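# Place a steel ball into the ratchet head's deep hole

## Task

Pick up one steel ball from the blue tray and set it into the deep round hole in the ratchet head; anything already achieved must still hold when the scene ends.

## Robot and tools

Robot: two arms, left_arm and right_arm, each with a two-finger parallel gripper and a wrist camera. Calibrated bases in the scene frame: left_arm at (+0.007, +0.274, 0) m, quat_wxyz (+1.000, 0, 0, -0.003); right_arm at (-0.011, -0.236, 0) m, quat_wxyz (+1.000, 0, 0, +0.020). A camera stand sits behind the arms. Cameras: cam_high, cam_left_wrist, cam_right_wrist, each 504x504.

Frames: the scene frame has its origin at table-top height, midway between the nominal bases, +z up, +x out over the table, left_arm on +y. Arm names do not match image sides. Reported end_effector_position (m) and end_effector_quat_wxyz are in the scene frame. Offsets in commands use each arm's own Hand target axes: fingers point along gripper +z and open and close along its y. end_effector_position is the spot between the pads, about 1 cm behind the fingertips. Reported poses can be off by a few cm, more at long reach.

Row format, shared by execute_actions and move: 14 numbers in [-1, 1]. Left arm first (dx, dy, dz, rx, ry, rz, opening), then the same seven for right_arm. Always send both arms. dx..rz are an offset from that arm's Hand target at the start of the action or move, not an absolute pose. 1.0 stands for 0.6 m or 180 degrees. rx, ry, rz form one rotation vector. Opening is absolute: +1 fully open (0.094 m), -1 closed. A 0 is a real opening command, so resend the current opening to keep a gripper as it is. Six zero pose numbers re-request the current Hand target.

execute_actions(actions, cameras): actions is a list of up to 15 actions. Each action is a table of up to 15 rows, one row per 1/30 s step. A short table repeats its last row. Every row in an action counts from the pose at that action's start, and each new action starts from the updated Hand target. Images come back only for an empty list or when cameras names them: ["all"], [] or names. An unknown name voids the call.

move(target, speed, blend, opening_speed, grip_force, blocking, cameras): target is one 14-number row or a list of up to 15 rows. Every row is an offset from the same starting Hand targets. Paths are straight, all end together, last at least 0.5 s and are capped at 10 s. speed is in m/s, 0.002 to 2.9, default 0.25, one value or one per target; rotation is limited to twice that in rad/s. blend is a corner-rounding radius in m (0 means stop at each target). opening_speed is the rate of the opening change per second on the -1..1 scale, 0.2 or more. grip_force is the per-pad limit in N, 10 to 50 (full), and stays set. blocking=false returns after about 0.5 s while the move continues. Paths do not avoid obstacles or the other arm. Keep paths away from an arm's own base, which can flip its shoulder. The result adds a 'move:' line: done, off_target, moving, held or fault. limits=paced means a pose was clipped; limits=held means steps were withheld.

wait(seconds 0..10, cameras): lets time pass while holding commands. stop(cameras): brakes a running move. zoom_image(camera, region=[x0,y0,x1,y1] in pixels, at most 504 each side): enlarges the latest image from that camera. read_manual(section="licences"): licence text only. finished_scene(scene 1 or 2): ends the scene irreversibly. Scene 1 is practice and may be skipped. Make no other call after it in the same reply.

Results: Hand target is the last commanded pose after clipping; the next offsets count from it. The gripper often rests a few cm short because of friction and weight. Waiting won't close that gap; resend the missing distance. Orientation commands are clipped to within 40 degrees of the measured orientation each step. grip_measured is the measured opening on the command scale, reading up to about 2.5 mm wide when empty and narrower than the part when squeezing, especially on small round parts like a ball. grip_effort_nm is the gripper motor's averaged effort (negative = closing) and not pad force. Joint torques include gravity and have offsets; joints 1-3 wrap at ±28 N m. Joint velocities 'within noise' means at rest. Tool commands lists the present commands. MOTOR HOT appears at 75 °C; at 90 °C the arm folds and idles for the rest of the scene. Holding loads, stretched poses and pushing at unreachable poses all heat the motors.

Timing: each action is 0.5 s.

Avoid: dropping the ball, releasing it while it moves, fast contact, hard presses against fixed or heavy objects, and arms or grippers touching each other (this can fail the scene). Also avoid straining a wrist camera cable, anything leaving the table, and faults. A blocked arm keeps pushing; command it back past the gripper to relieve it. Close slowly with opening_speed on a small ball, and release by commanding well above grip_measured. Loose objects may occasionally be nudged by the scene.

Each tool is called as a command line: name --argument value for each argument, lists and objects as JSON in quotes; but a table of rows of numbers goes row by row, as --pt "numbers of a row", without its own name.

## Session

execute_actions --actions '[]'

zoom_image --camera "cam_high" --region '[170, 200, 330, 360]'

Scene clock: 0.00 s.
left_arm: end_effector_position=(+0.4138, +0.2920, +0.1014) grip_measured=+1.000 grip_effort_nm=n/a end_effector_quat_wxyz=(+0.572, -0.042, +0.818, +0.037) | right_arm: end_effector_position=(+0.3770, -0.2580, +0.1017) grip_measured=+1.000 grip_effort_nm=n/a end_effector_quat_wxyz=(+0.608, +0.064, +0.786, -0.090)
Joint positions: left_arm=[-0.005 1.543 0.417 0.774 -0.119 -0.029 0.094] | right_arm=[0.037 1.591 0.298 1.035 0.295 0.01 0.094]
Joint velocities: within noise
Joint torques (N m): no reading
Heat: left arm: 33 °C; right arm: 30 °C.
Hand target: left_arm +0.4164, +0.2921, +0.1088; +0.581, -0.042, +0.812, +0.037 | right_arm +0.3810, -0.2579, +0.1135; +0.623, +0.067, +0.774, -0.088
Tool commands: left_gripper/opening=+1.0 right_gripper/opening=+1.0

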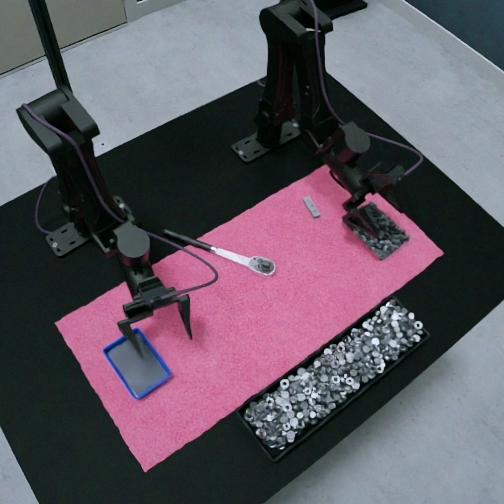

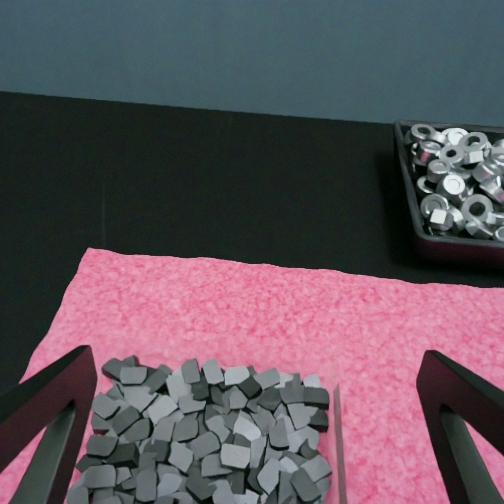

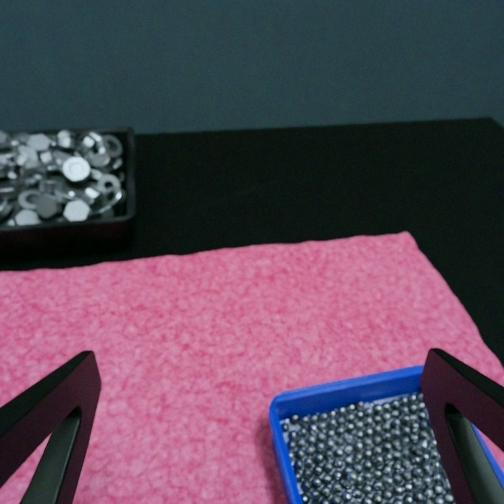

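Scaled by 3.150 from the camera's 504x504 image, which has a finer 720x720 frame.

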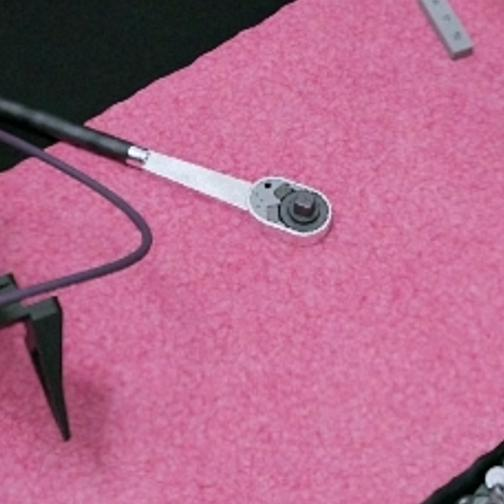

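move --target '[0,0,0,0,0,0,1,-0.027,-0.128,-0.058,-0.068,0.236,-0.024,-0.75]' --speed 0.4 --cameras '["all"]'

zoom_image --camera "cam_right_wrist" --region '[150, 180, 350, 380]'

Scene clock: 29.57 s.
left_arm: end_effector_position=(+0.4138, +0.2920, +0.1014) grip_measured=+1.000 grip_effort_nm=0.01 end_effector_quat_wxyz=(+0.572, -0.042, +0.818, +0.037) | right_arm: end_effector_position=(+0.3223, -0.3218, +0.1218) grip_measured=-0.748 grip_effort_nm=-0.13 end_effector_quat_wxyz=(+0.275, +0.006, +0.961, +0.003)
Joint positions: left_arm=[-0.005 1.543 0.417 0.774 -0.119 -0.029 0.094] | right_arm=[-0.391 1.376 0.968 -0.633 -0.185 -0.289 0.012]
Joint torques (N m): left_arm=[0.09 -7.3 5.46 2.55 -0.06 -0.01] | right_arm=[-0.46 -4.41 9.55 1.08 -0.26 -0.09]
Heat: left arm: 34 °C; right arm: 31 °C.
Hand target: left_arm +0.4164, +0.2921, +0.1088; +0.581, -0.042, +0.812, +0.037 | right_arm +0.3349, -0.3251, +0.1406; +0.301, +0.001, +0.954, +0.000
Off the commanded pose: left_arm 0.008 m, 1 deg | right_arm 0.023 m, 3 deg.
move: off_target (right_arm)

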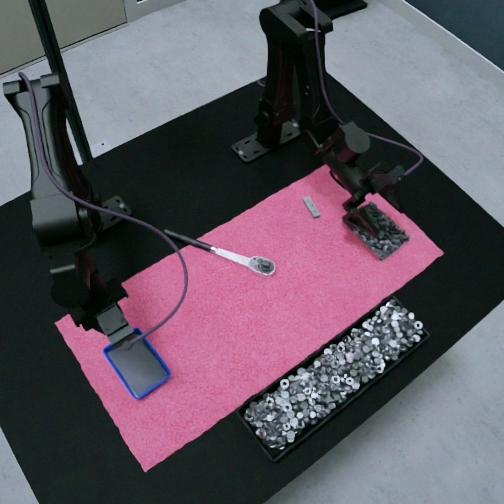

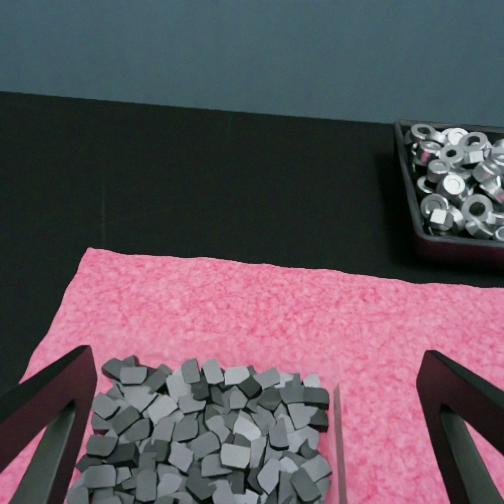

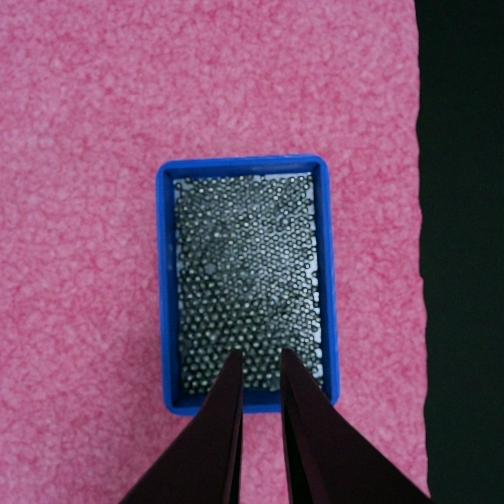

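Scaled by 2.520 from the camera's 504x504 image, which has a finer 720x720 frame.

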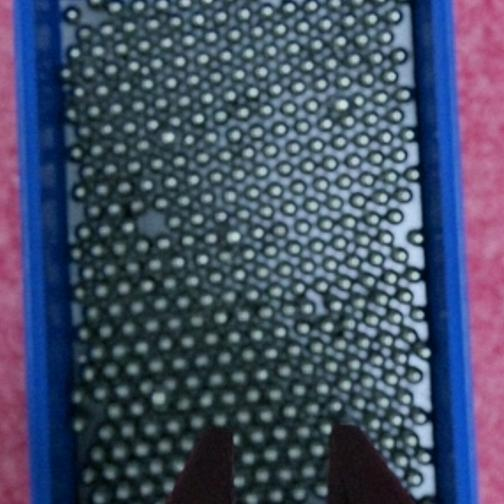

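zoom_image --camera "cam_right_wrist" --region '[250, 220, 340, 310]'

zoom_image --camera "cam_right_wrist" --region '[250, 310, 340, 400]'

zoom_image --camera "cam_right_wrist" --region '[165, 160, 335, 240]'

Scaled by 5.600 from the camera's 504x504 image, which has a finer 720x720 frame.

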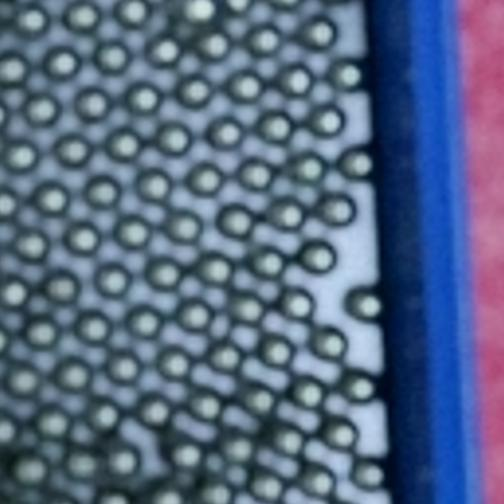

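Scaled by 5.600 from the camera's 504x504 image, which has a finer 720x720 frame.

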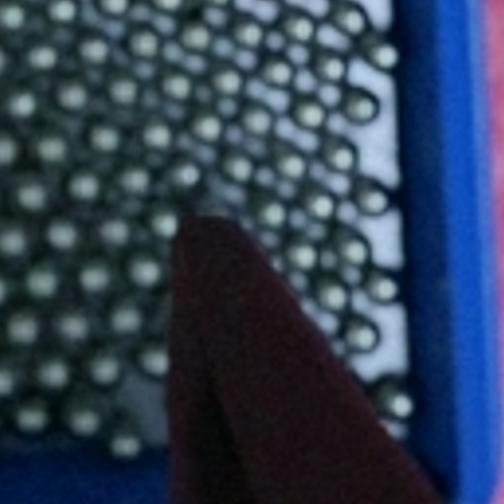

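Scaled by 2.965 from the camera's 504x504 image, which has a finer 720x720 frame.

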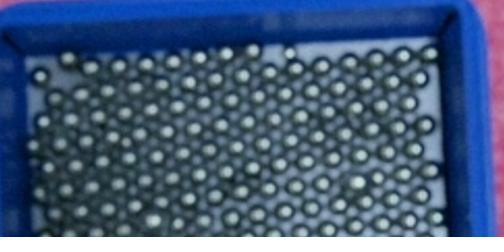

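move --target '[0,0,0,0,0,0,1,0.045,-0.017,0.105,0,0,0,-0.85]' --speed 0.2 --cameras '["cam_right_wrist"]'

zoom_image --camera "cam_right_wrist" --region '[190, 250, 350, 410]'

Scene clock: 75.93 s.
left_arm: end_effector_position=(+0.4138, +0.2920, +0.1014) grip_measured=+1.000 grip_effort_nm=0.00 end_effector_quat_wxyz=(+0.572, -0.042, +0.818, +0.037) | right_arm: end_effector_position=(+0.3448, -0.3341, +0.0702) grip_measured=-0.848 grip_effort_nm=-0.13 end_effector_quat_wxyz=(+0.288, +0.003, +0.958, -0.002)
Joint positions: left_arm=[-0.005 1.543 0.417 0.774 -0.119 -0.029 0.094] | right_arm=[-0.405 1.52 0.864 -0.36 -0.194 -0.304 0.007]
Joint torques (N m): left_arm=[0.06 -7.28 5.46 2.54 -0.05 -0.01] | right_arm=[-0.64 -5.38 5.5 1.26 -0.27 -0.05]
Heat: left arm: 36 °C; right arm: 32 °C.
Hand target: left_arm +0.4164, +0.2921, +0.1088; +0.581, -0.042, +0.812, +0.037 | right_arm +0.3490, -0.3352, +0.0738; +0.301, +0.001, +0.954, +0.000
Off the commanded pose: left_arm 0.008 m, 1 deg | right_arm 0.005 m, 2 deg.
move: done
Images, in order (width x height): cam_right_wrist 504x504.

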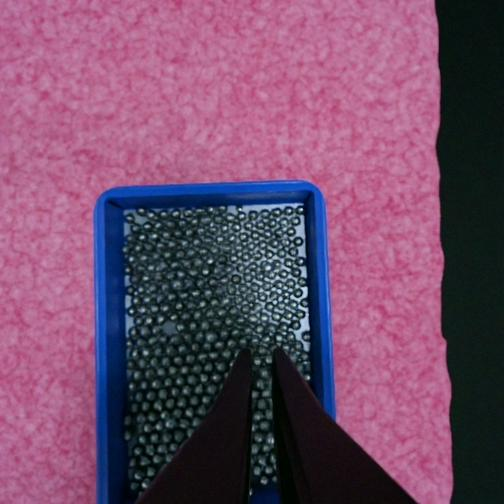

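Scaled by 3.150 from the camera's 504x504 image, which has a finer 720x720 frame.

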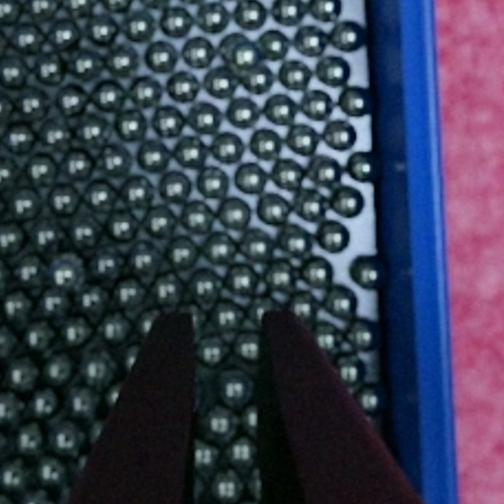

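move --target '[0,0,0,0,0,0,1,0.046,0,0.0655,0,0,0,-0.85]' --speed 0.06 --cameras '["cam_right_wrist"]'

zoom_image --camera "cam_right_wrist" --region '[190, 280, 350, 440]'

Scene clock: 98.47 s.
left_arm: end_effector_position=(+0.4138, +0.2920, +0.1014) grip_measured=+1.000 grip_effort_nm=0.00 end_effector_quat_wxyz=(+0.572, -0.042, +0.818, +0.037) | right_arm: end_effector_position=(+0.3485, -0.3347, +0.0279) grip_measured=-0.848 grip_effort_nm=-0.13 end_effector_quat_wxyz=(+0.297, +0.002, +0.955, -0.003)
Joint positions: left_arm=[-0.005 1.543 0.417 0.774 -0.119 -0.029 0.094] | right_arm=[-0.405 1.617 0.756 -0.137 -0.198 -0.304 0.007]
Joint torques (N m): left_arm=[0.08 -7.27 5.45 2.54 -0.05 -0.01] | right_arm=[-0.61 -5.04 4.64 1.3 -0.23 -0.04]
Heat: left arm: 37 °C; right arm: 31 °C.
Hand target: left_arm +0.4164, +0.2921, +0.1088; +0.581, -0.042, +0.812, +0.037 | right_arm +0.3489, -0.3351, +0.0256; +0.301, +0.001, +0.954, +0.000
Off the commanded pose: left_arm 0.008 m, 1 deg | right_arm 0.002 m, 1 deg.
move: done
Images, in order (width x height): cam_right_wrist 504x504.

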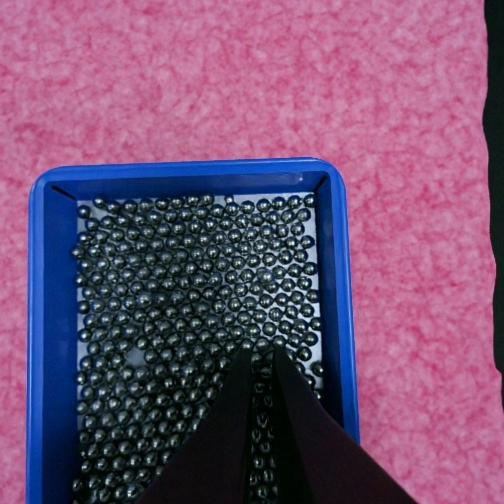

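Scaled by 3.150 from the camera's 504x504 image, which has a finer 720x720 frame.

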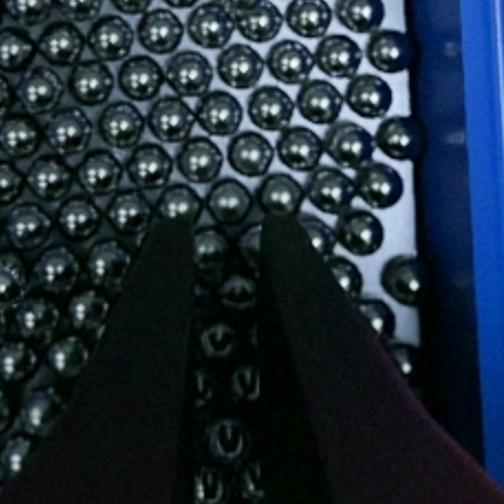

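move --target '[0,0,0,0,0,0,1,0.0082,-0.0017,0.0147,0,0,0,-0.85]' --speed 0.03 --cameras '["cam_right_wrist"]'

zoom_image --camera "cam_right_wrist" --region '[190, 300, 350, 460]'

Scene clock: 113.63 s.
left_arm: end_effector_position=(+0.4138, +0.2920, +0.1014) grip_measured=+1.000 grip_effort_nm=0.00 end_effector_quat_wxyz=(+0.572, -0.042, +0.818, +0.037) | right_arm: end_effector_position=(+0.3574, -0.3364, +0.0271) grip_measured=-0.848 grip_effort_nm=-0.12 end_effector_quat_wxyz=(+0.315, -0.002, +0.949, -0.005)
Joint positions: left_arm=[-0.005 1.543 0.417 0.774 -0.119 -0.029 0.094] | right_arm=[-0.405 1.638 0.748 -0.07 -0.207 -0.305 0.007]
Joint torques (N m): left_arm=[0.09 -7.28 5.46 2.54 -0.05 -0.01] | right_arm=[-0.8 -4.41 4.04 1.09 -0.15 -0.05]
Heat: left arm: 38 °C; right arm: 31 °C.
Hand target: left_arm +0.4164, +0.2921, +0.1088; +0.581, -0.042, +0.812, +0.037 | right_arm +0.3500, -0.3361, +0.0157; +0.301, +0.001, +0.954, +0.000
Off the commanded pose: left_arm 0.008 m, 1 deg | right_arm 0.014 m, 2 deg.
move: off_target (right_arm)
Images, in order (width x height): cam_right_wrist 504x504.

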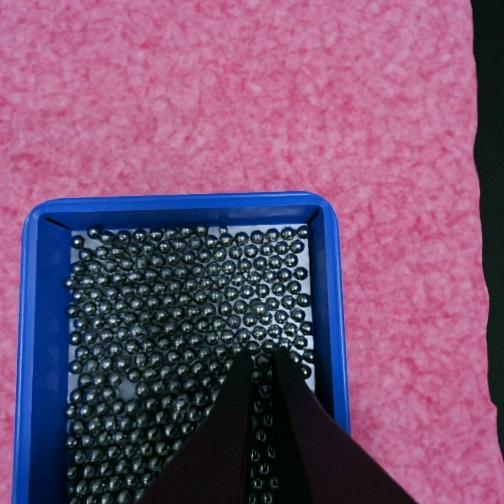

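Scaled by 3.150 from the camera's 504x504 image, which has a finer 720x720 frame.

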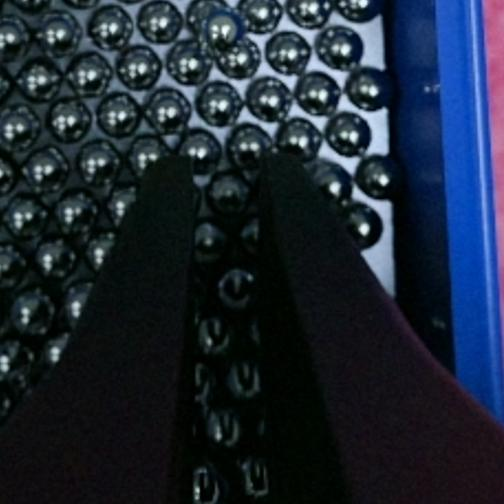

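zoom_image --camera "cam_right_wrist" --region '[225, 280, 295, 350]'

Scaled by 7.200 from the camera's 504x504 image, which has a finer 720x720 frame.

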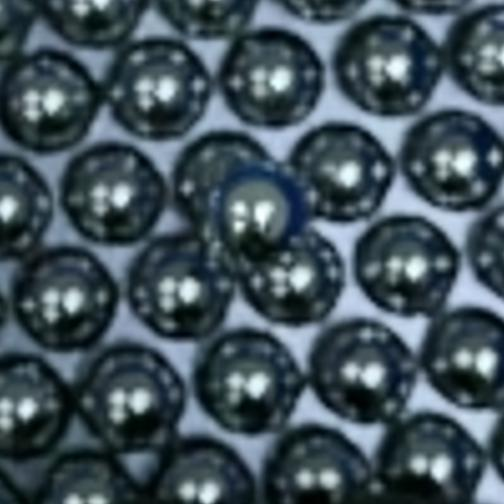

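move --pt "0 0 0 0 0 0 1 -0.0333 0 -0.026 0 0 0 -0.85" --pt "0 0 0 0 0 0 1 -0.0607 0 -0.0068 0 0 0 -0.81" --speed 0.05 --cameras '["cam_right_wrist"]'

zoom_image --camera "cam_right_wrist" --region '[210, 280, 330, 400]'

Scene clock: 171.93 s.
left_arm: end_effector_position=(+0.4138, +0.2920, +0.1014) grip_measured=+1.000 grip_effort_nm=0.01 end_effector_quat_wxyz=(+0.572, -0.042, +0.818, +0.037) | right_arm: end_effector_position=(+0.3636, -0.3342, +0.0283) grip_measured=-0.812 grip_effort_nm=0.12 end_effector_quat_wxyz=(+0.284, +0.004, +0.959, +0.004)
Joint positions: left_arm=[-0.005 1.543 0.417 0.774 -0.119 -0.029 0.094] | right_arm=[-0.387 1.679 0.843 -0.188 -0.193 -0.286 0.009]
Joint torques (N m): left_arm=[0.09 -7.28 5.46 2.54 -0.05 -0.01] | right_arm=[0.58 -5.78 8.12 1.08 -0.11 0.05]
Heat: left arm: 40 °C; right arm: 31 °C.
Hand target: left_arm +0.4164, +0.2921, +0.1088; +0.581, -0.042, +0.812, +0.037 | right_arm +0.3775, -0.3361, +0.0398; +0.301, +0.001, +0.954, +0.000
Off the commanded pose: left_arm 0.008 m, 1 deg | right_arm 0.018 m, 2 deg.
move: off_target (right_arm); target 2's new opening was sent with right_arm's hand 0.018 m and 2 deg from that target
Images, in order (width x height): cam_right_wrist 504x504.

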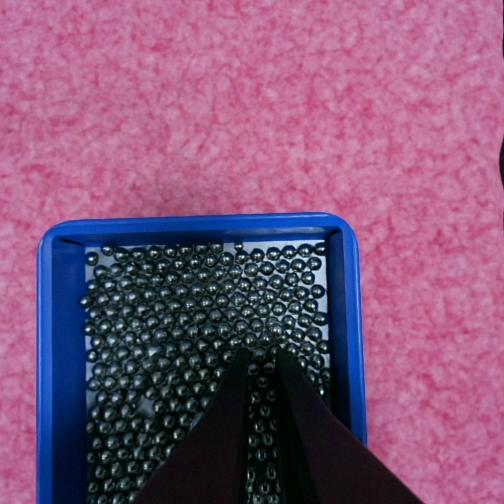

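Scaled by 4.200 from the camera's 504x504 image, which has a finer 720x720 frame.

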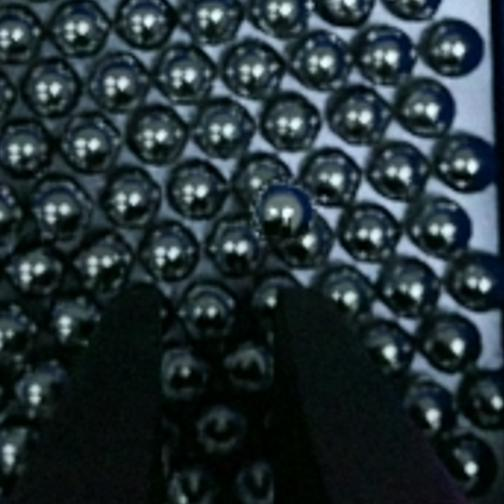

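move --target '[0,0,0,0,0,0,1,-0.0117,-0.0083,0.002,0,0,0,-0.77]' --speed 0.05 --cameras '["cam_right_wrist"]'

zoom_image --camera "cam_right_wrist" --region '[210, 300, 330, 420]'

Scene clock: 189.83 s.
left_arm: end_effector_position=(+0.4138, +0.2920, +0.1014) grip_measured=+1.000 grip_effort_nm=0.00 end_effector_quat_wxyz=(+0.572, -0.042, +0.818, +0.037) | right_arm: end_effector_position=(+0.3706, -0.3367, +0.0309) grip_measured=-0.772 grip_effort_nm=0.12 end_effector_quat_wxyz=(+0.283, +0.004, +0.959, +0.005)
Joint positions: left_arm=[-0.005 1.543 0.417 0.774 -0.119 -0.029 0.094] | right_arm=[-0.387 1.7 0.881 -0.208 -0.193 -0.286 0.011]
Joint torques (N m): left_arm=[0.09 -7.3 5.48 2.54 -0.05 -0.01] | right_arm=[-0.16 -5.97 8.2 1.08 -0.16 -0.03]
Heat: left arm: 41 °C; right arm: 32 °C.
Hand target: left_arm +0.4164, +0.2921, +0.1088; +0.581, -0.042, +0.812, +0.037 | right_arm +0.3839, -0.3411, +0.0429; +0.301, +0.001, +0.954, +0.000
Off the commanded pose: left_arm 0.008 m, 1 deg | right_arm 0.018 m, 2 deg.
move: off_target (right_arm)
Images, in order (width x height): cam_right_wrist 504x504.

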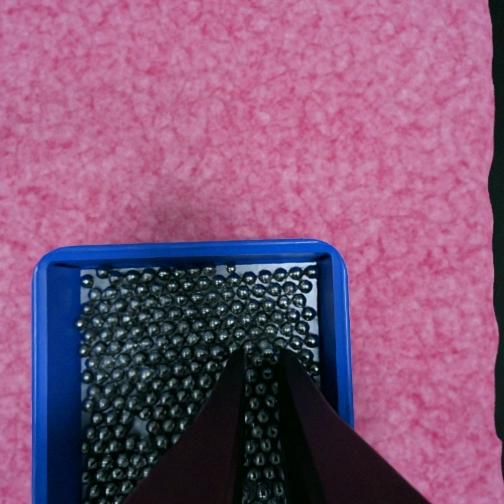

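Scaled by 4.200 from the camera's 504x504 image, which has a finer 720x720 frame.

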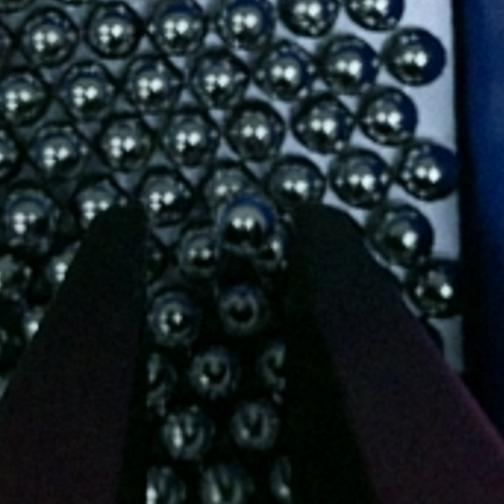

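move --target '[0,0,0,0,0,0,1,-0.011,-0.005,0.0077,0,0,0,-0.77]' --speed 0.05 --cameras '["cam_right_wrist"]'

zoom_image --camera "cam_right_wrist" --region '[210, 310, 330, 430]'

Scene clock: 200.30 s.
left_arm: end_effector_position=(+0.4138, +0.2920, +0.1014) grip_measured=+1.000 grip_effort_nm=0.01 end_effector_quat_wxyz=(+0.572, -0.042, +0.818, +0.037) | right_arm: end_effector_position=(+0.3785, -0.3396, +0.0309) grip_measured=-0.772 grip_effort_nm=0.12 end_effector_quat_wxyz=(+0.283, +0.004, +0.959, +0.005)
Joint positions: left_arm=[-0.005 1.543 0.417 0.774 -0.119 -0.029 0.094] | right_arm=[-0.387 1.73 0.916 -0.214 -0.193 -0.286 0.011]
Joint torques (N m): left_arm=[0.1 -7.28 5.46 2.54 -0.06 -0.01] | right_arm=[-0.18 -6.2 8.25 1.08 -0.16 -0.03]
Heat: left arm: 41 °C; right arm: 32 °C.
Hand target: left_arm +0.4164, +0.2921, +0.1088; +0.581, -0.042, +0.812, +0.037 | right_arm +0.3919, -0.3441, +0.0429; +0.301, +0.001, +0.954, +0.000
Off the commanded pose: left_arm 0.008 m, 1 deg | right_arm 0.019 m, 2 deg.
move: off_target (right_arm)
Images, in order (width x height): cam_right_wrist 504x504.

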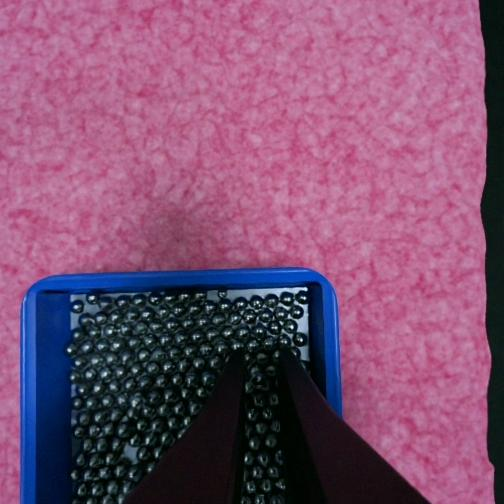

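Scaled by 4.200 from the camera's 504x504 image, which has a finer 720x720 frame.

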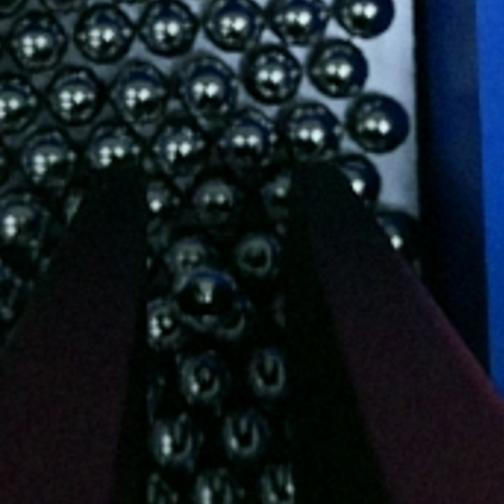

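move --target '[0,0,0,0,0,0,1,0.033,0.006,0.0124,0,0,0,-0.77]' --speed 0.03 --cameras '["cam_right_wrist"]'

zoom_image --camera "cam_right_wrist" --region '[210, 310, 330, 430]'

Scene clock: 215.13 s.
left_arm: end_effector_position=(+0.4138, +0.2920, +0.1014) grip_measured=+1.000 grip_effort_nm=0.00 end_effector_quat_wxyz=(+0.572, -0.042, +0.818, +0.037) | right_arm: end_effector_position=(+0.3807, -0.3404, +0.0281) grip_measured=-0.772 grip_effort_nm=0.12 end_effector_quat_wxyz=(+0.299, +0.002, +0.954, -0.001)
Joint positions: left_arm=[-0.005 1.543 0.417 0.774 -0.119 -0.029 0.094] | right_arm=[-0.387 1.73 0.881 -0.143 -0.193 -0.287 0.011]
Joint torques (N m): left_arm=[0.08 -7.28 5.48 2.54 -0.05 -0.01] | right_arm=[-0.38 -6.17 4.56 1.23 -0.17 -0.04]
Heat: left arm: 42 °C; right arm: 32 °C.
Hand target: left_arm +0.4164, +0.2921, +0.1088; +0.581, -0.042, +0.812, +0.037 | right_arm +0.3801, -0.3405, +0.0254; +0.301, +0.001, +0.954, +0.000
Off the commanded pose: left_arm 0.008 m, 1 deg | right_arm 0.003 m, 0 deg.
move: done
Images, in order (width x height): cam_right_wrist 504x504.

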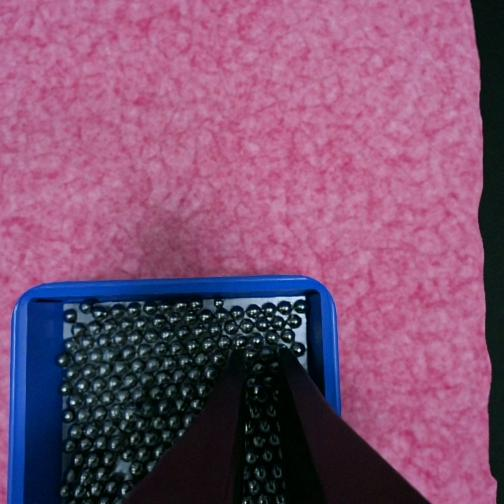

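Scaled by 4.200 from the camera's 504x504 image, which has a finer 720x720 frame.

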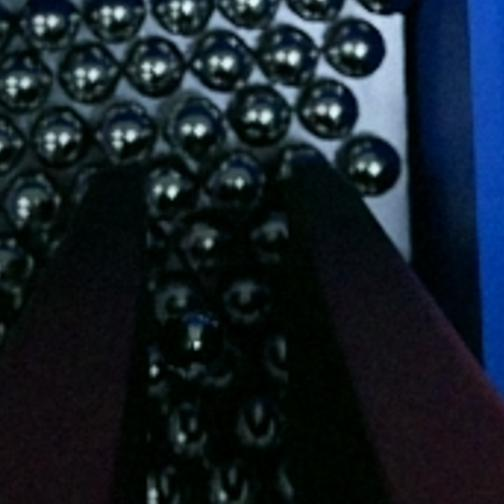

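move --pt "0 0 0 0 0 0 1 0.009 0.0025 -0.0033 0 0 0 -0.77" --pt "0 0 0 0 0 0 1 0.009 0.0025 -0.0033 0 0 0 -1" --speed 0.03 --grip_force 20 --opening_speed 0.3 --cameras '["cam_right_wrist"]'

zoom_image --camera "cam_right_wrist" --region '[210, 310, 330, 430]'

Scene clock: 228.77 s.
left_arm: end_effector_position=(+0.4138, +0.2920, +0.1014) grip_measured=+1.000 grip_effort_nm=0.00 end_effector_quat_wxyz=(+0.572, -0.042, +0.818, +0.037) | right_arm: end_effector_position=(+0.3821, -0.3397, +0.0276) grip_measured=-0.918 grip_effort_nm=-0.46 end_effector_quat_wxyz=(+0.308, -0.001, +0.951, -0.002)
Joint positions: left_arm=[-0.005 1.543 0.417 0.774 -0.119 -0.029 0.094] | right_arm=[-0.387 1.728 0.863 -0.107 -0.199 -0.288 0.004]
Joint torques (N m): left_arm=[0.06 -7.28 5.46 2.54 -0.05 -0.01] | right_arm=[-0.53 -7.2 3.86 1.04 -0.12 -0.04]
Heat: left arm: 42 °C; right arm: 32 °C.
Hand target: left_arm +0.4164, +0.2921, +0.1088; +0.581, -0.042, +0.812, +0.037 | right_arm +0.3745, -0.3390, +0.0240; +0.301, +0.001, +0.954, +0.000
Off the commanded pose: left_arm 0.008 m, 1 deg | right_arm 0.009 m, 1 deg.
grip_force (N): 20, 20
move: done
Images, in order (width x height): cam_right_wrist 504x504.

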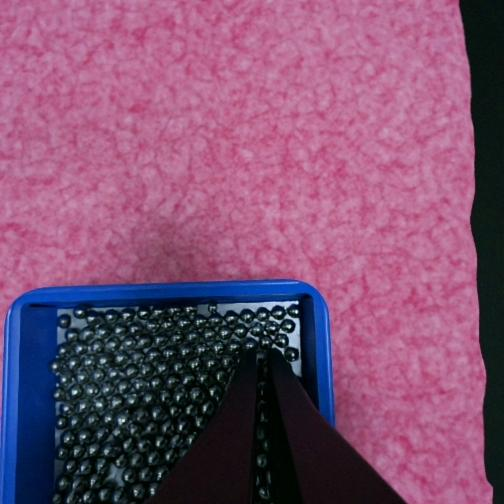

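Scaled by 4.200 from the camera's 504x504 image, which has a finer 720x720 frame.

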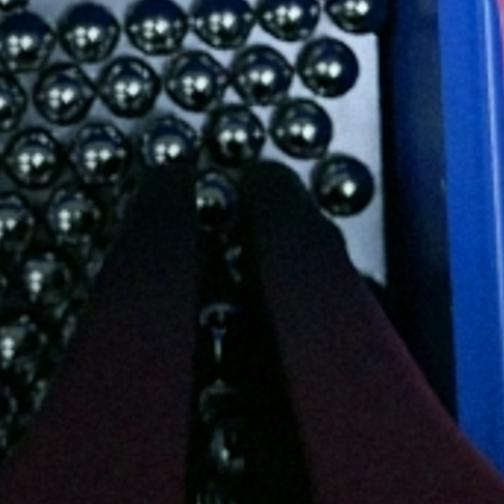

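move --target '[0,0,0,0,0,0,1,-0.053,0,-0.063,0,0,0,-1]' --speed 0.1 --cameras '["cam_right_wrist"]'

zoom_image --camera "cam_right_wrist" --region '[210, 320, 310, 420]'

Scene clock: 235.90 s.
left_arm: end_effector_position=(+0.4138, +0.2920, +0.1014) grip_measured=+1.000 grip_effort_nm=0.00 end_effector_quat_wxyz=(+0.572, -0.042, +0.818, +0.037) | right_arm: end_effector_position=(+0.3659, -0.3343, +0.0503) grip_measured=-0.920 grip_effort_nm=-0.48 end_effector_quat_wxyz=(+0.271, +0.004, +0.962, +0.010)
Joint positions: left_arm=[-0.005 1.543 0.417 0.774 -0.119 -0.029 0.094] | right_arm=[-0.387 1.655 0.935 -0.334 -0.196 -0.288 0.004]
Joint torques (N m): left_arm=[0.08 -7.3 5.46 2.54 -0.05 -0.02] | right_arm=[-0.1 -8.32 8.02 1.04 -0.13 0]
Heat: left arm: 42 °C; right arm: 32 °C.
Hand target: left_arm +0.4164, +0.2921, +0.1088; +0.581, -0.042, +0.812, +0.037 | right_arm +0.3788, -0.3390, +0.0731; +0.301, +0.001, +0.954, +0.001
Off the commanded pose: left_arm 0.008 m, 1 deg | right_arm 0.027 m, 4 deg.
grip_force (N): 20, 20
move: off_target (right_arm)
Images, in order (width x height): cam_right_wrist 504x504.

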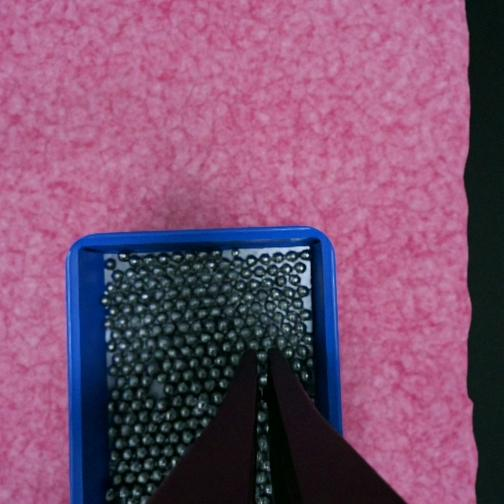

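Scaled by 5.040 from the camera's 504x504 image, which has a finer 720x720 frame.

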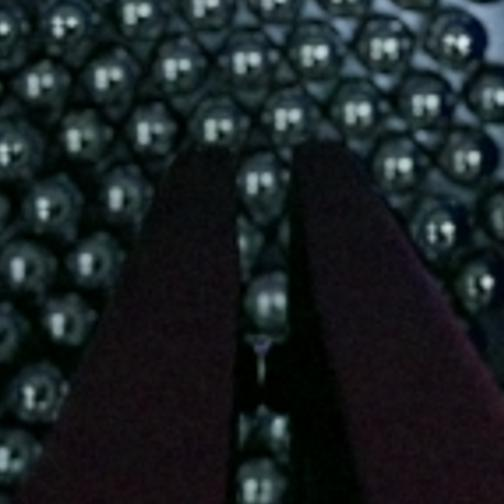

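move --pt "0 0 0 0 0 0 1 -0.07 0 -0.1 0 0 0 -1" --pt "0 0 0 0 0 0 1 0.083 0.573 -0.256 0 0 0 -1" --speed 0.3 --blend 0.03 --cameras '["cam_high","cam_right_wrist"]'

zoom_image --camera "cam_right_wrist" --region '[210, 320, 310, 420]'

Scene clock: 252.17 s.
left_arm: end_effector_position=(+0.4138, +0.2920, +0.1014) grip_measured=+1.000 grip_effort_nm=0.00 end_effector_quat_wxyz=(+0.572, -0.042, +0.818, +0.037) | right_arm: end_effector_position=(+0.2421, -0.0002, +0.1564) grip_measured=-0.920 grip_effort_nm=-0.48 end_effector_quat_wxyz=(+0.282, -0.009, +0.959, -0.007)
Joint positions: left_arm=[-0.005 1.543 0.417 0.774 -0.119 -0.029 0.094] | right_arm=[0.948 1.528 1.257 -0.966 0.474 0.888 0.004]
Joint torques (N m): left_arm=[0.08 -7.28 5.46 2.54 -0.06 -0.01] | right_arm=[-0.01 -5.11 8.9 0.8 0.47 0.06]
Heat: left arm: 43 °C; right arm: 32 °C.
Hand target: left_arm +0.4164, +0.2921, +0.1088; +0.581, -0.042, +0.812, +0.037 | right_arm +0.2502, +0.0048, +0.1708; +0.301, +0.001, +0.954, +0.001
Off the commanded pose: left_arm 0.008 m, 1 deg | right_arm 0.017 m, 3 deg.
grip_force (N): 20, 20
move: off_target (right_arm)
Images, in order (width x height): cam_high 504x504, cam_right_wrist 504x504.

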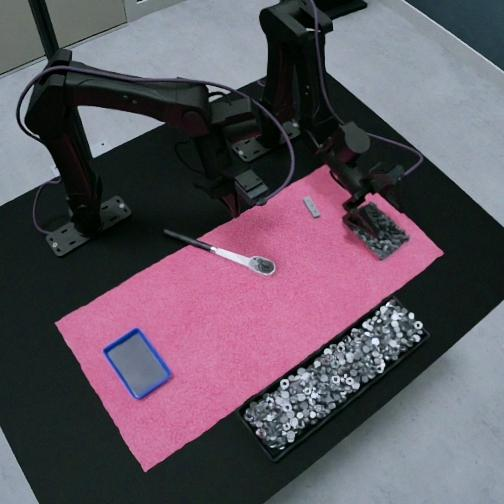

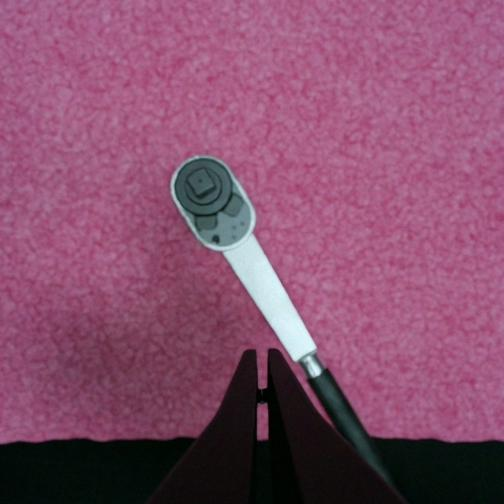

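Scaled by 5.040 from the camera's 504x504 image, which has a finer 720x720 frame.

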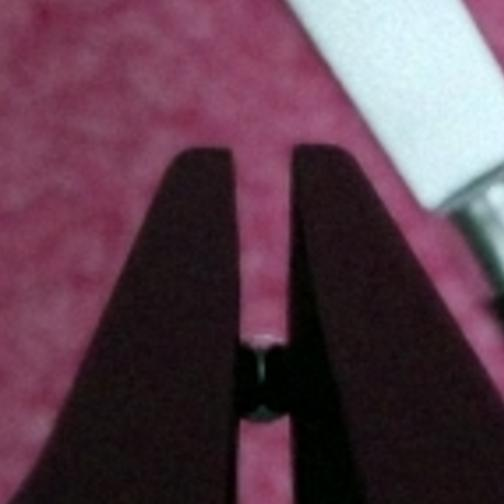

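zoom_image --camera "cam_right_wrist" --region '[160, 150, 270, 260]'

Scaled by 4.582 from the camera's 504x504 image, which has a finer 720x720 frame.

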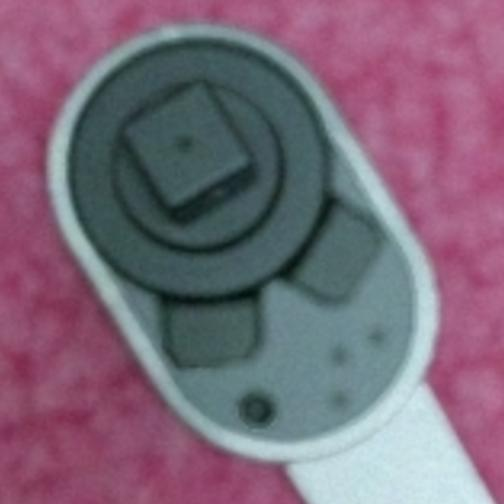

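move --target '[0,0,0,0,0,0,1,0.032,0.035,0.1995,0,0,0,-1]' --speed 0.15 --cameras '["cam_right_wrist"]'

zoom_image --camera "cam_right_wrist" --region '[202, 320, 322, 440]'

Scene clock: 275.27 s.
left_arm: end_effector_position=(+0.4138, +0.2920, +0.1014) grip_measured=+1.000 grip_effort_nm=0.00 end_effector_quat_wxyz=(+0.572, -0.042, +0.818, +0.037) | right_arm: end_effector_position=(+0.2990, +0.0264, +0.0599) grip_measured=-0.920 grip_effort_nm=-0.48 end_effector_quat_wxyz=(+0.293, -0.003, +0.956, -0.002)
Joint positions: left_arm=[-0.005 1.543 0.417 0.774 -0.119 -0.029 0.094] | right_arm=[0.856 1.792 1.135 -0.516 0.453 0.796 0.004]
Joint torques (N m): left_arm=[0.06 -7.31 5.46 2.54 -0.06 -0.01] | right_arm=[-0.53 -7.31 5.18 1.01 0.28 -0.03]
Heat: left arm: 43 °C; right arm: 34 °C.
Hand target: left_arm +0.4164, +0.2921, +0.1088; +0.581, -0.042, +0.812, +0.037 | right_arm +0.3033, +0.0258, +0.0617; +0.301, +0.001, +0.954, +0.000
Off the commanded pose: left_arm 0.008 m, 1 deg | right_arm 0.005 m, 1 deg.
grip_force (N): 20, 20
move: done
Images, in order (width x height): cam_right_wrist 504x504.

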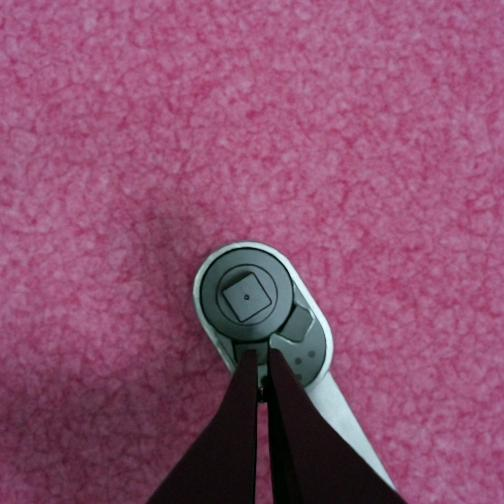

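Scaled by 4.200 from the camera's 504x504 image, which has a finer 720x720 frame.

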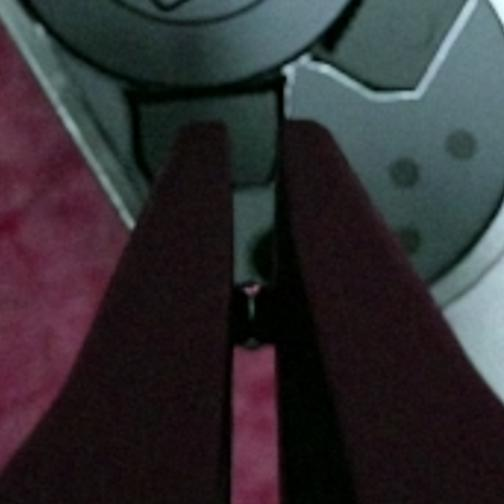

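move --target '[0,0,0,0,0,0,1,0.0248,-0.0055,0.0233,0,0,0,-1]' --speed 0.06 --cameras '["cam_right_wrist"]'

zoom_image --camera "cam_right_wrist" --region '[202, 320, 322, 440]'

zoom_image --camera "cam_right_wrist" --region '[242, 360, 282, 400]'

Scene clock: 295.20 s.
left_arm: end_effector_position=(+0.4138, +0.2920, +0.1014) grip_measured=+1.000 grip_effort_nm=0.00 end_effector_quat_wxyz=(+0.572, -0.042, +0.818, +0.037) | right_arm: end_effector_position=(+0.2963, +0.0230, +0.0421) grip_measured=-0.920 grip_effort_nm=-0.48 end_effector_quat_wxyz=(+0.294, -0.002, +0.956, +0.000)
Joint positions: left_arm=[-0.005 1.543 0.417 0.774 -0.119 -0.029 0.094] | right_arm=[0.856 1.804 1.07 -0.434 0.453 0.796 0.004]
Joint torques (N m): left_arm=[0.06 -7.3 5.48 2.55 -0.06 -0.01] | right_arm=[-0.2 -6.94 4.86 1.06 0.29 0]
Heat: left arm: 44 °C; right arm: 33 °C.
Hand target: left_arm +0.4164, +0.2921, +0.1088; +0.581, -0.042, +0.812, +0.037 | right_arm +0.2991, +0.0225, +0.0417; +0.301, +0.001, +0.954, +0.000
Off the commanded pose: left_arm 0.008 m, 1 deg | right_arm 0.003 m, 1 deg.
grip_force (N): 20, 20
move: done
Images, in order (width x height): cam_right_wrist 504x504.

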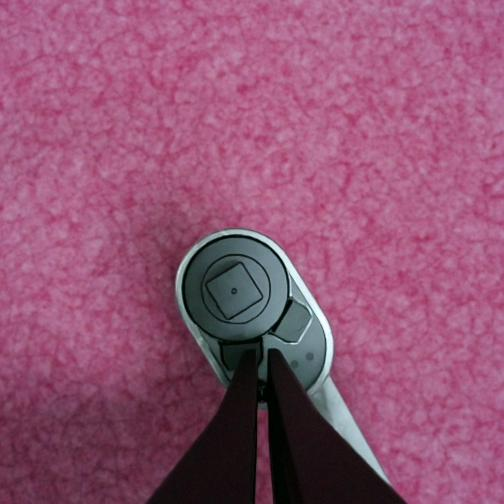

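Scaled by 4.200 from the camera's 504x504 image, which has a finer 720x720 frame.

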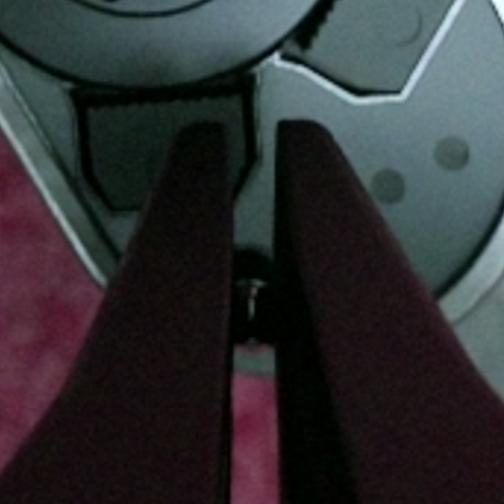

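Scaled by 12.600 from the camera's 504x504 image, which has a finer 720x720 frame.

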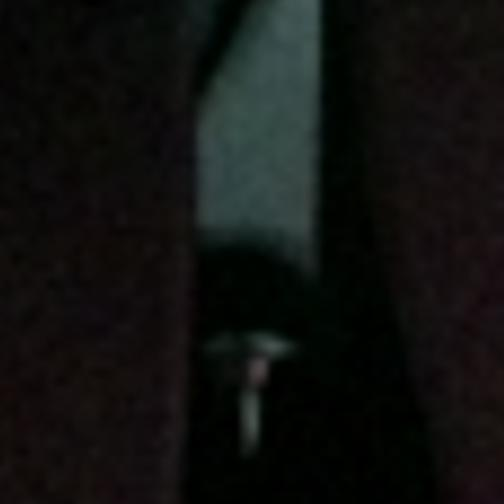

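move --target '[0,0,0,0,0,0,1,0.0087,0,0.008,0,0,0,-1]' --speed 0.03 --cameras '["cam_right_wrist"]'

zoom_image --camera "cam_right_wrist" --region '[232, 350, 302, 420]'

zoom_image --camera "cam_right_wrist" --region '[242, 370, 282, 410]'

Scene clock: 308.33 s.
left_arm: end_effector_position=(+0.4138, +0.2920, +0.1014) grip_measured=+1.000 grip_effort_nm=0.00 end_effector_quat_wxyz=(+0.572, -0.042, +0.818, +0.037) | right_arm: end_effector_position=(+0.2959, +0.0224, +0.0358) grip_measured=-0.920 grip_effort_nm=-0.48 end_effector_quat_wxyz=(+0.294, -0.002, +0.956, +0.000)
Joint positions: left_arm=[-0.005 1.543 0.417 0.774 -0.119 -0.029 0.094] | right_arm=[0.856 1.814 1.054 -0.407 0.453 0.796 0.004]
Joint torques (N m): left_arm=[0.08 -7.28 5.46 2.55 -0.05 -0.01] | right_arm=[0.13 -6.86 4.75 1.02 0.31 0.04]
Heat: left arm: 44 °C; right arm: 33 °C.
Hand target: left_arm +0.4164, +0.2921, +0.1088; +0.581, -0.042, +0.812, +0.037 | right_arm +0.2976, +0.0225, +0.0348; +0.301, +0.001, +0.954, +0.000
Off the commanded pose: left_arm 0.008 m, 1 deg | right_arm 0.002 m, 1 deg.
grip_force (N): 20, 20
move: done
Images, in order (width x height): cam_right_wrist 504x504.

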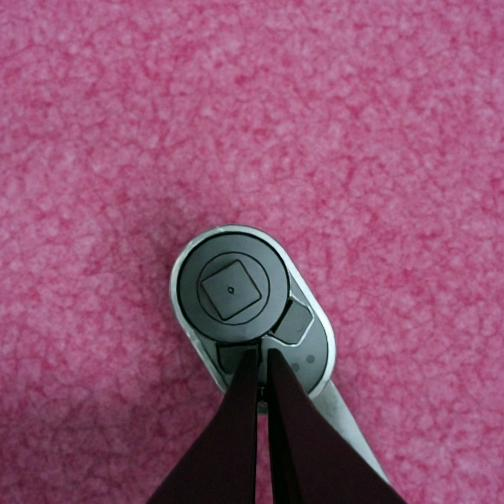

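Scaled by 7.200 from the camera's 504x504 image, which has a finer 720x720 frame.

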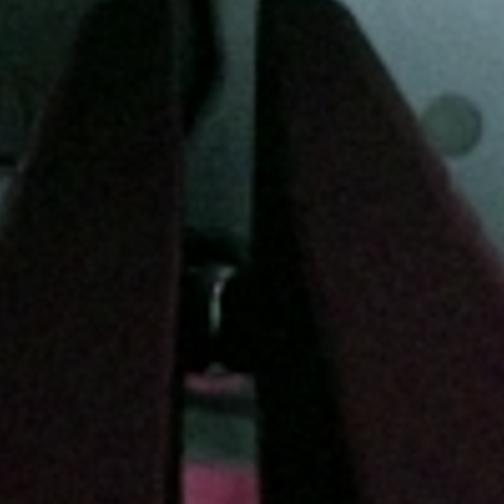

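Scaled by 12.600 from the camera's 504x504 image, which has a finer 720x720 frame.

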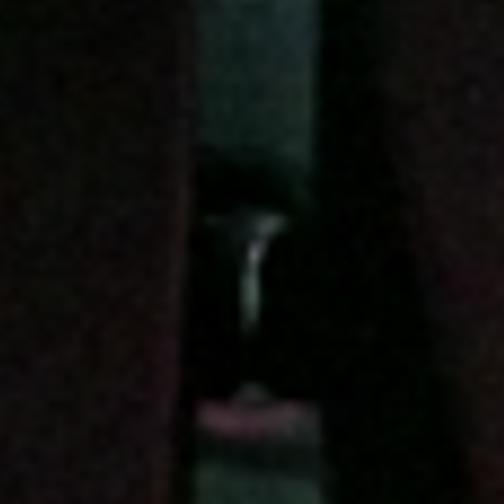

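move --target '[0,0,0,0,0,0,1,0.0024,0,0.0034,0,0,0,-1]' --speed 0.02 --cameras '["cam_right_wrist"]'

zoom_image --camera "cam_right_wrist" --region '[242, 370, 282, 410]'

Scene clock: 336.67 s.
left_arm: end_effector_position=(+0.4138, +0.2920, +0.1014) grip_measured=+1.000 grip_effort_nm=0.00 end_effector_quat_wxyz=(+0.572, -0.042, +0.818, +0.037) | right_arm: end_effector_position=(+0.2970, +0.0238, +0.0352) grip_measured=-0.920 grip_effort_nm=-0.48 end_effector_quat_wxyz=(+0.296, -0.002, +0.955, +0.002)
Joint positions: left_arm=[-0.005 1.543 0.417 0.774 -0.119 -0.029 0.094] | right_arm=[0.856 1.818 1.054 -0.397 0.453 0.796 0.004]
Joint torques (N m): left_arm=[0.09 -7.28 5.48 2.54 -0.06 -0.01] | right_arm=[0.13 -6.87 4.37 1.04 0.31 0.04]
Heat: left arm: 45 °C; right arm: 33 °C.
Hand target: left_arm +0.4164, +0.2921, +0.1088; +0.581, -0.042, +0.812, +0.037 | right_arm +0.2976, +0.0226, +0.0324; +0.301, +0.001, +0.954, +0.001
Off the commanded pose: left_arm 0.008 m, 1 deg | right_arm 0.003 m, 1 deg.
grip_force (N): 20, 20
move: done
Images, in order (width x height): cam_right_wrist 504x504.

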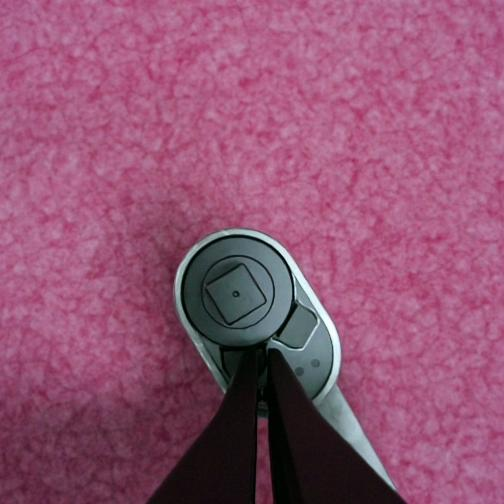

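Scaled by 12.600 from the camera's 504x504 image, which has a finer 720x720 frame.

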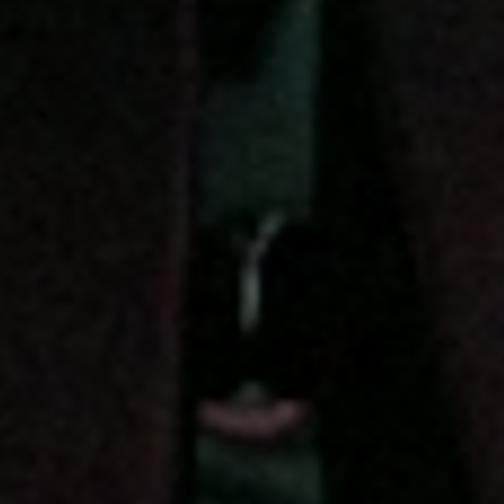

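move --pt "0 0 0 0 0 0 1 -0.0095 0 -0.0134 0 0 0 -1" --pt "0 0 0 0 0 0 1 -0.0032 0 -0.0031 0 0 0 -1" --speed 0.03 --cameras '["cam_right_wrist"]'

zoom_image --camera "cam_right_wrist" --region '[242, 370, 282, 410]'

Scene clock: 352.53 s.
left_arm: end_effector_position=(+0.4138, +0.2920, +0.1014) grip_measured=+1.000 grip_effort_nm=0.01 end_effector_quat_wxyz=(+0.572, -0.042, +0.818, +0.037) | right_arm: end_effector_position=(+0.2956, +0.0222, +0.0343) grip_measured=-0.920 grip_effort_nm=-0.48 end_effector_quat_wxyz=(+0.293, -0.003, +0.956, -0.001)
Joint positions: left_arm=[-0.005 1.543 0.417 0.774 -0.119 -0.029 0.094] | right_arm=[0.856 1.818 1.054 -0.407 0.453 0.796 0.004]
Joint torques (N m): left_arm=[0.08 -7.27 5.46 2.54 -0.06 -0.01] | right_arm=[0.01 -7.15 4.83 1.05 0.3 0.04]
Heat: left arm: 45 °C; right arm: 33 °C.
Hand target: left_arm +0.4164, +0.2921, +0.1088; +0.581, -0.042, +0.812, +0.037 | right_arm +0.2981, +0.0226, +0.0350; +0.301, +0.001, +0.954, +0.001
Off the commanded pose: left_arm 0.008 m, 1 deg | right_arm 0.003 m, 1 deg.
grip_force (N): 20, 20
move: done
Images, in order (width x height): cam_right_wrist 504x504.

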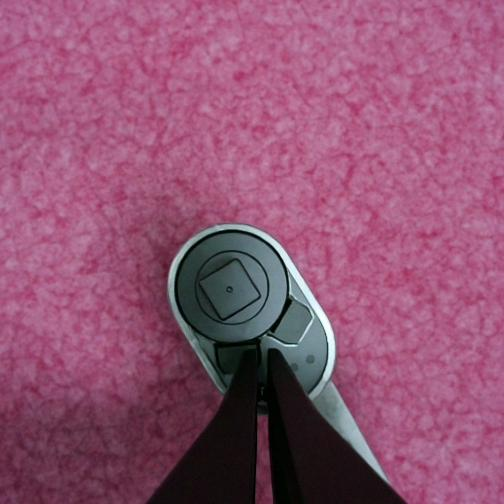

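Scaled by 12.600 from the camera's 504x504 image, which has a finer 720x720 frame.

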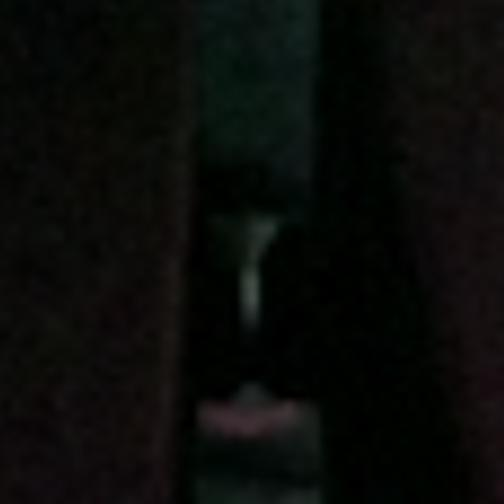

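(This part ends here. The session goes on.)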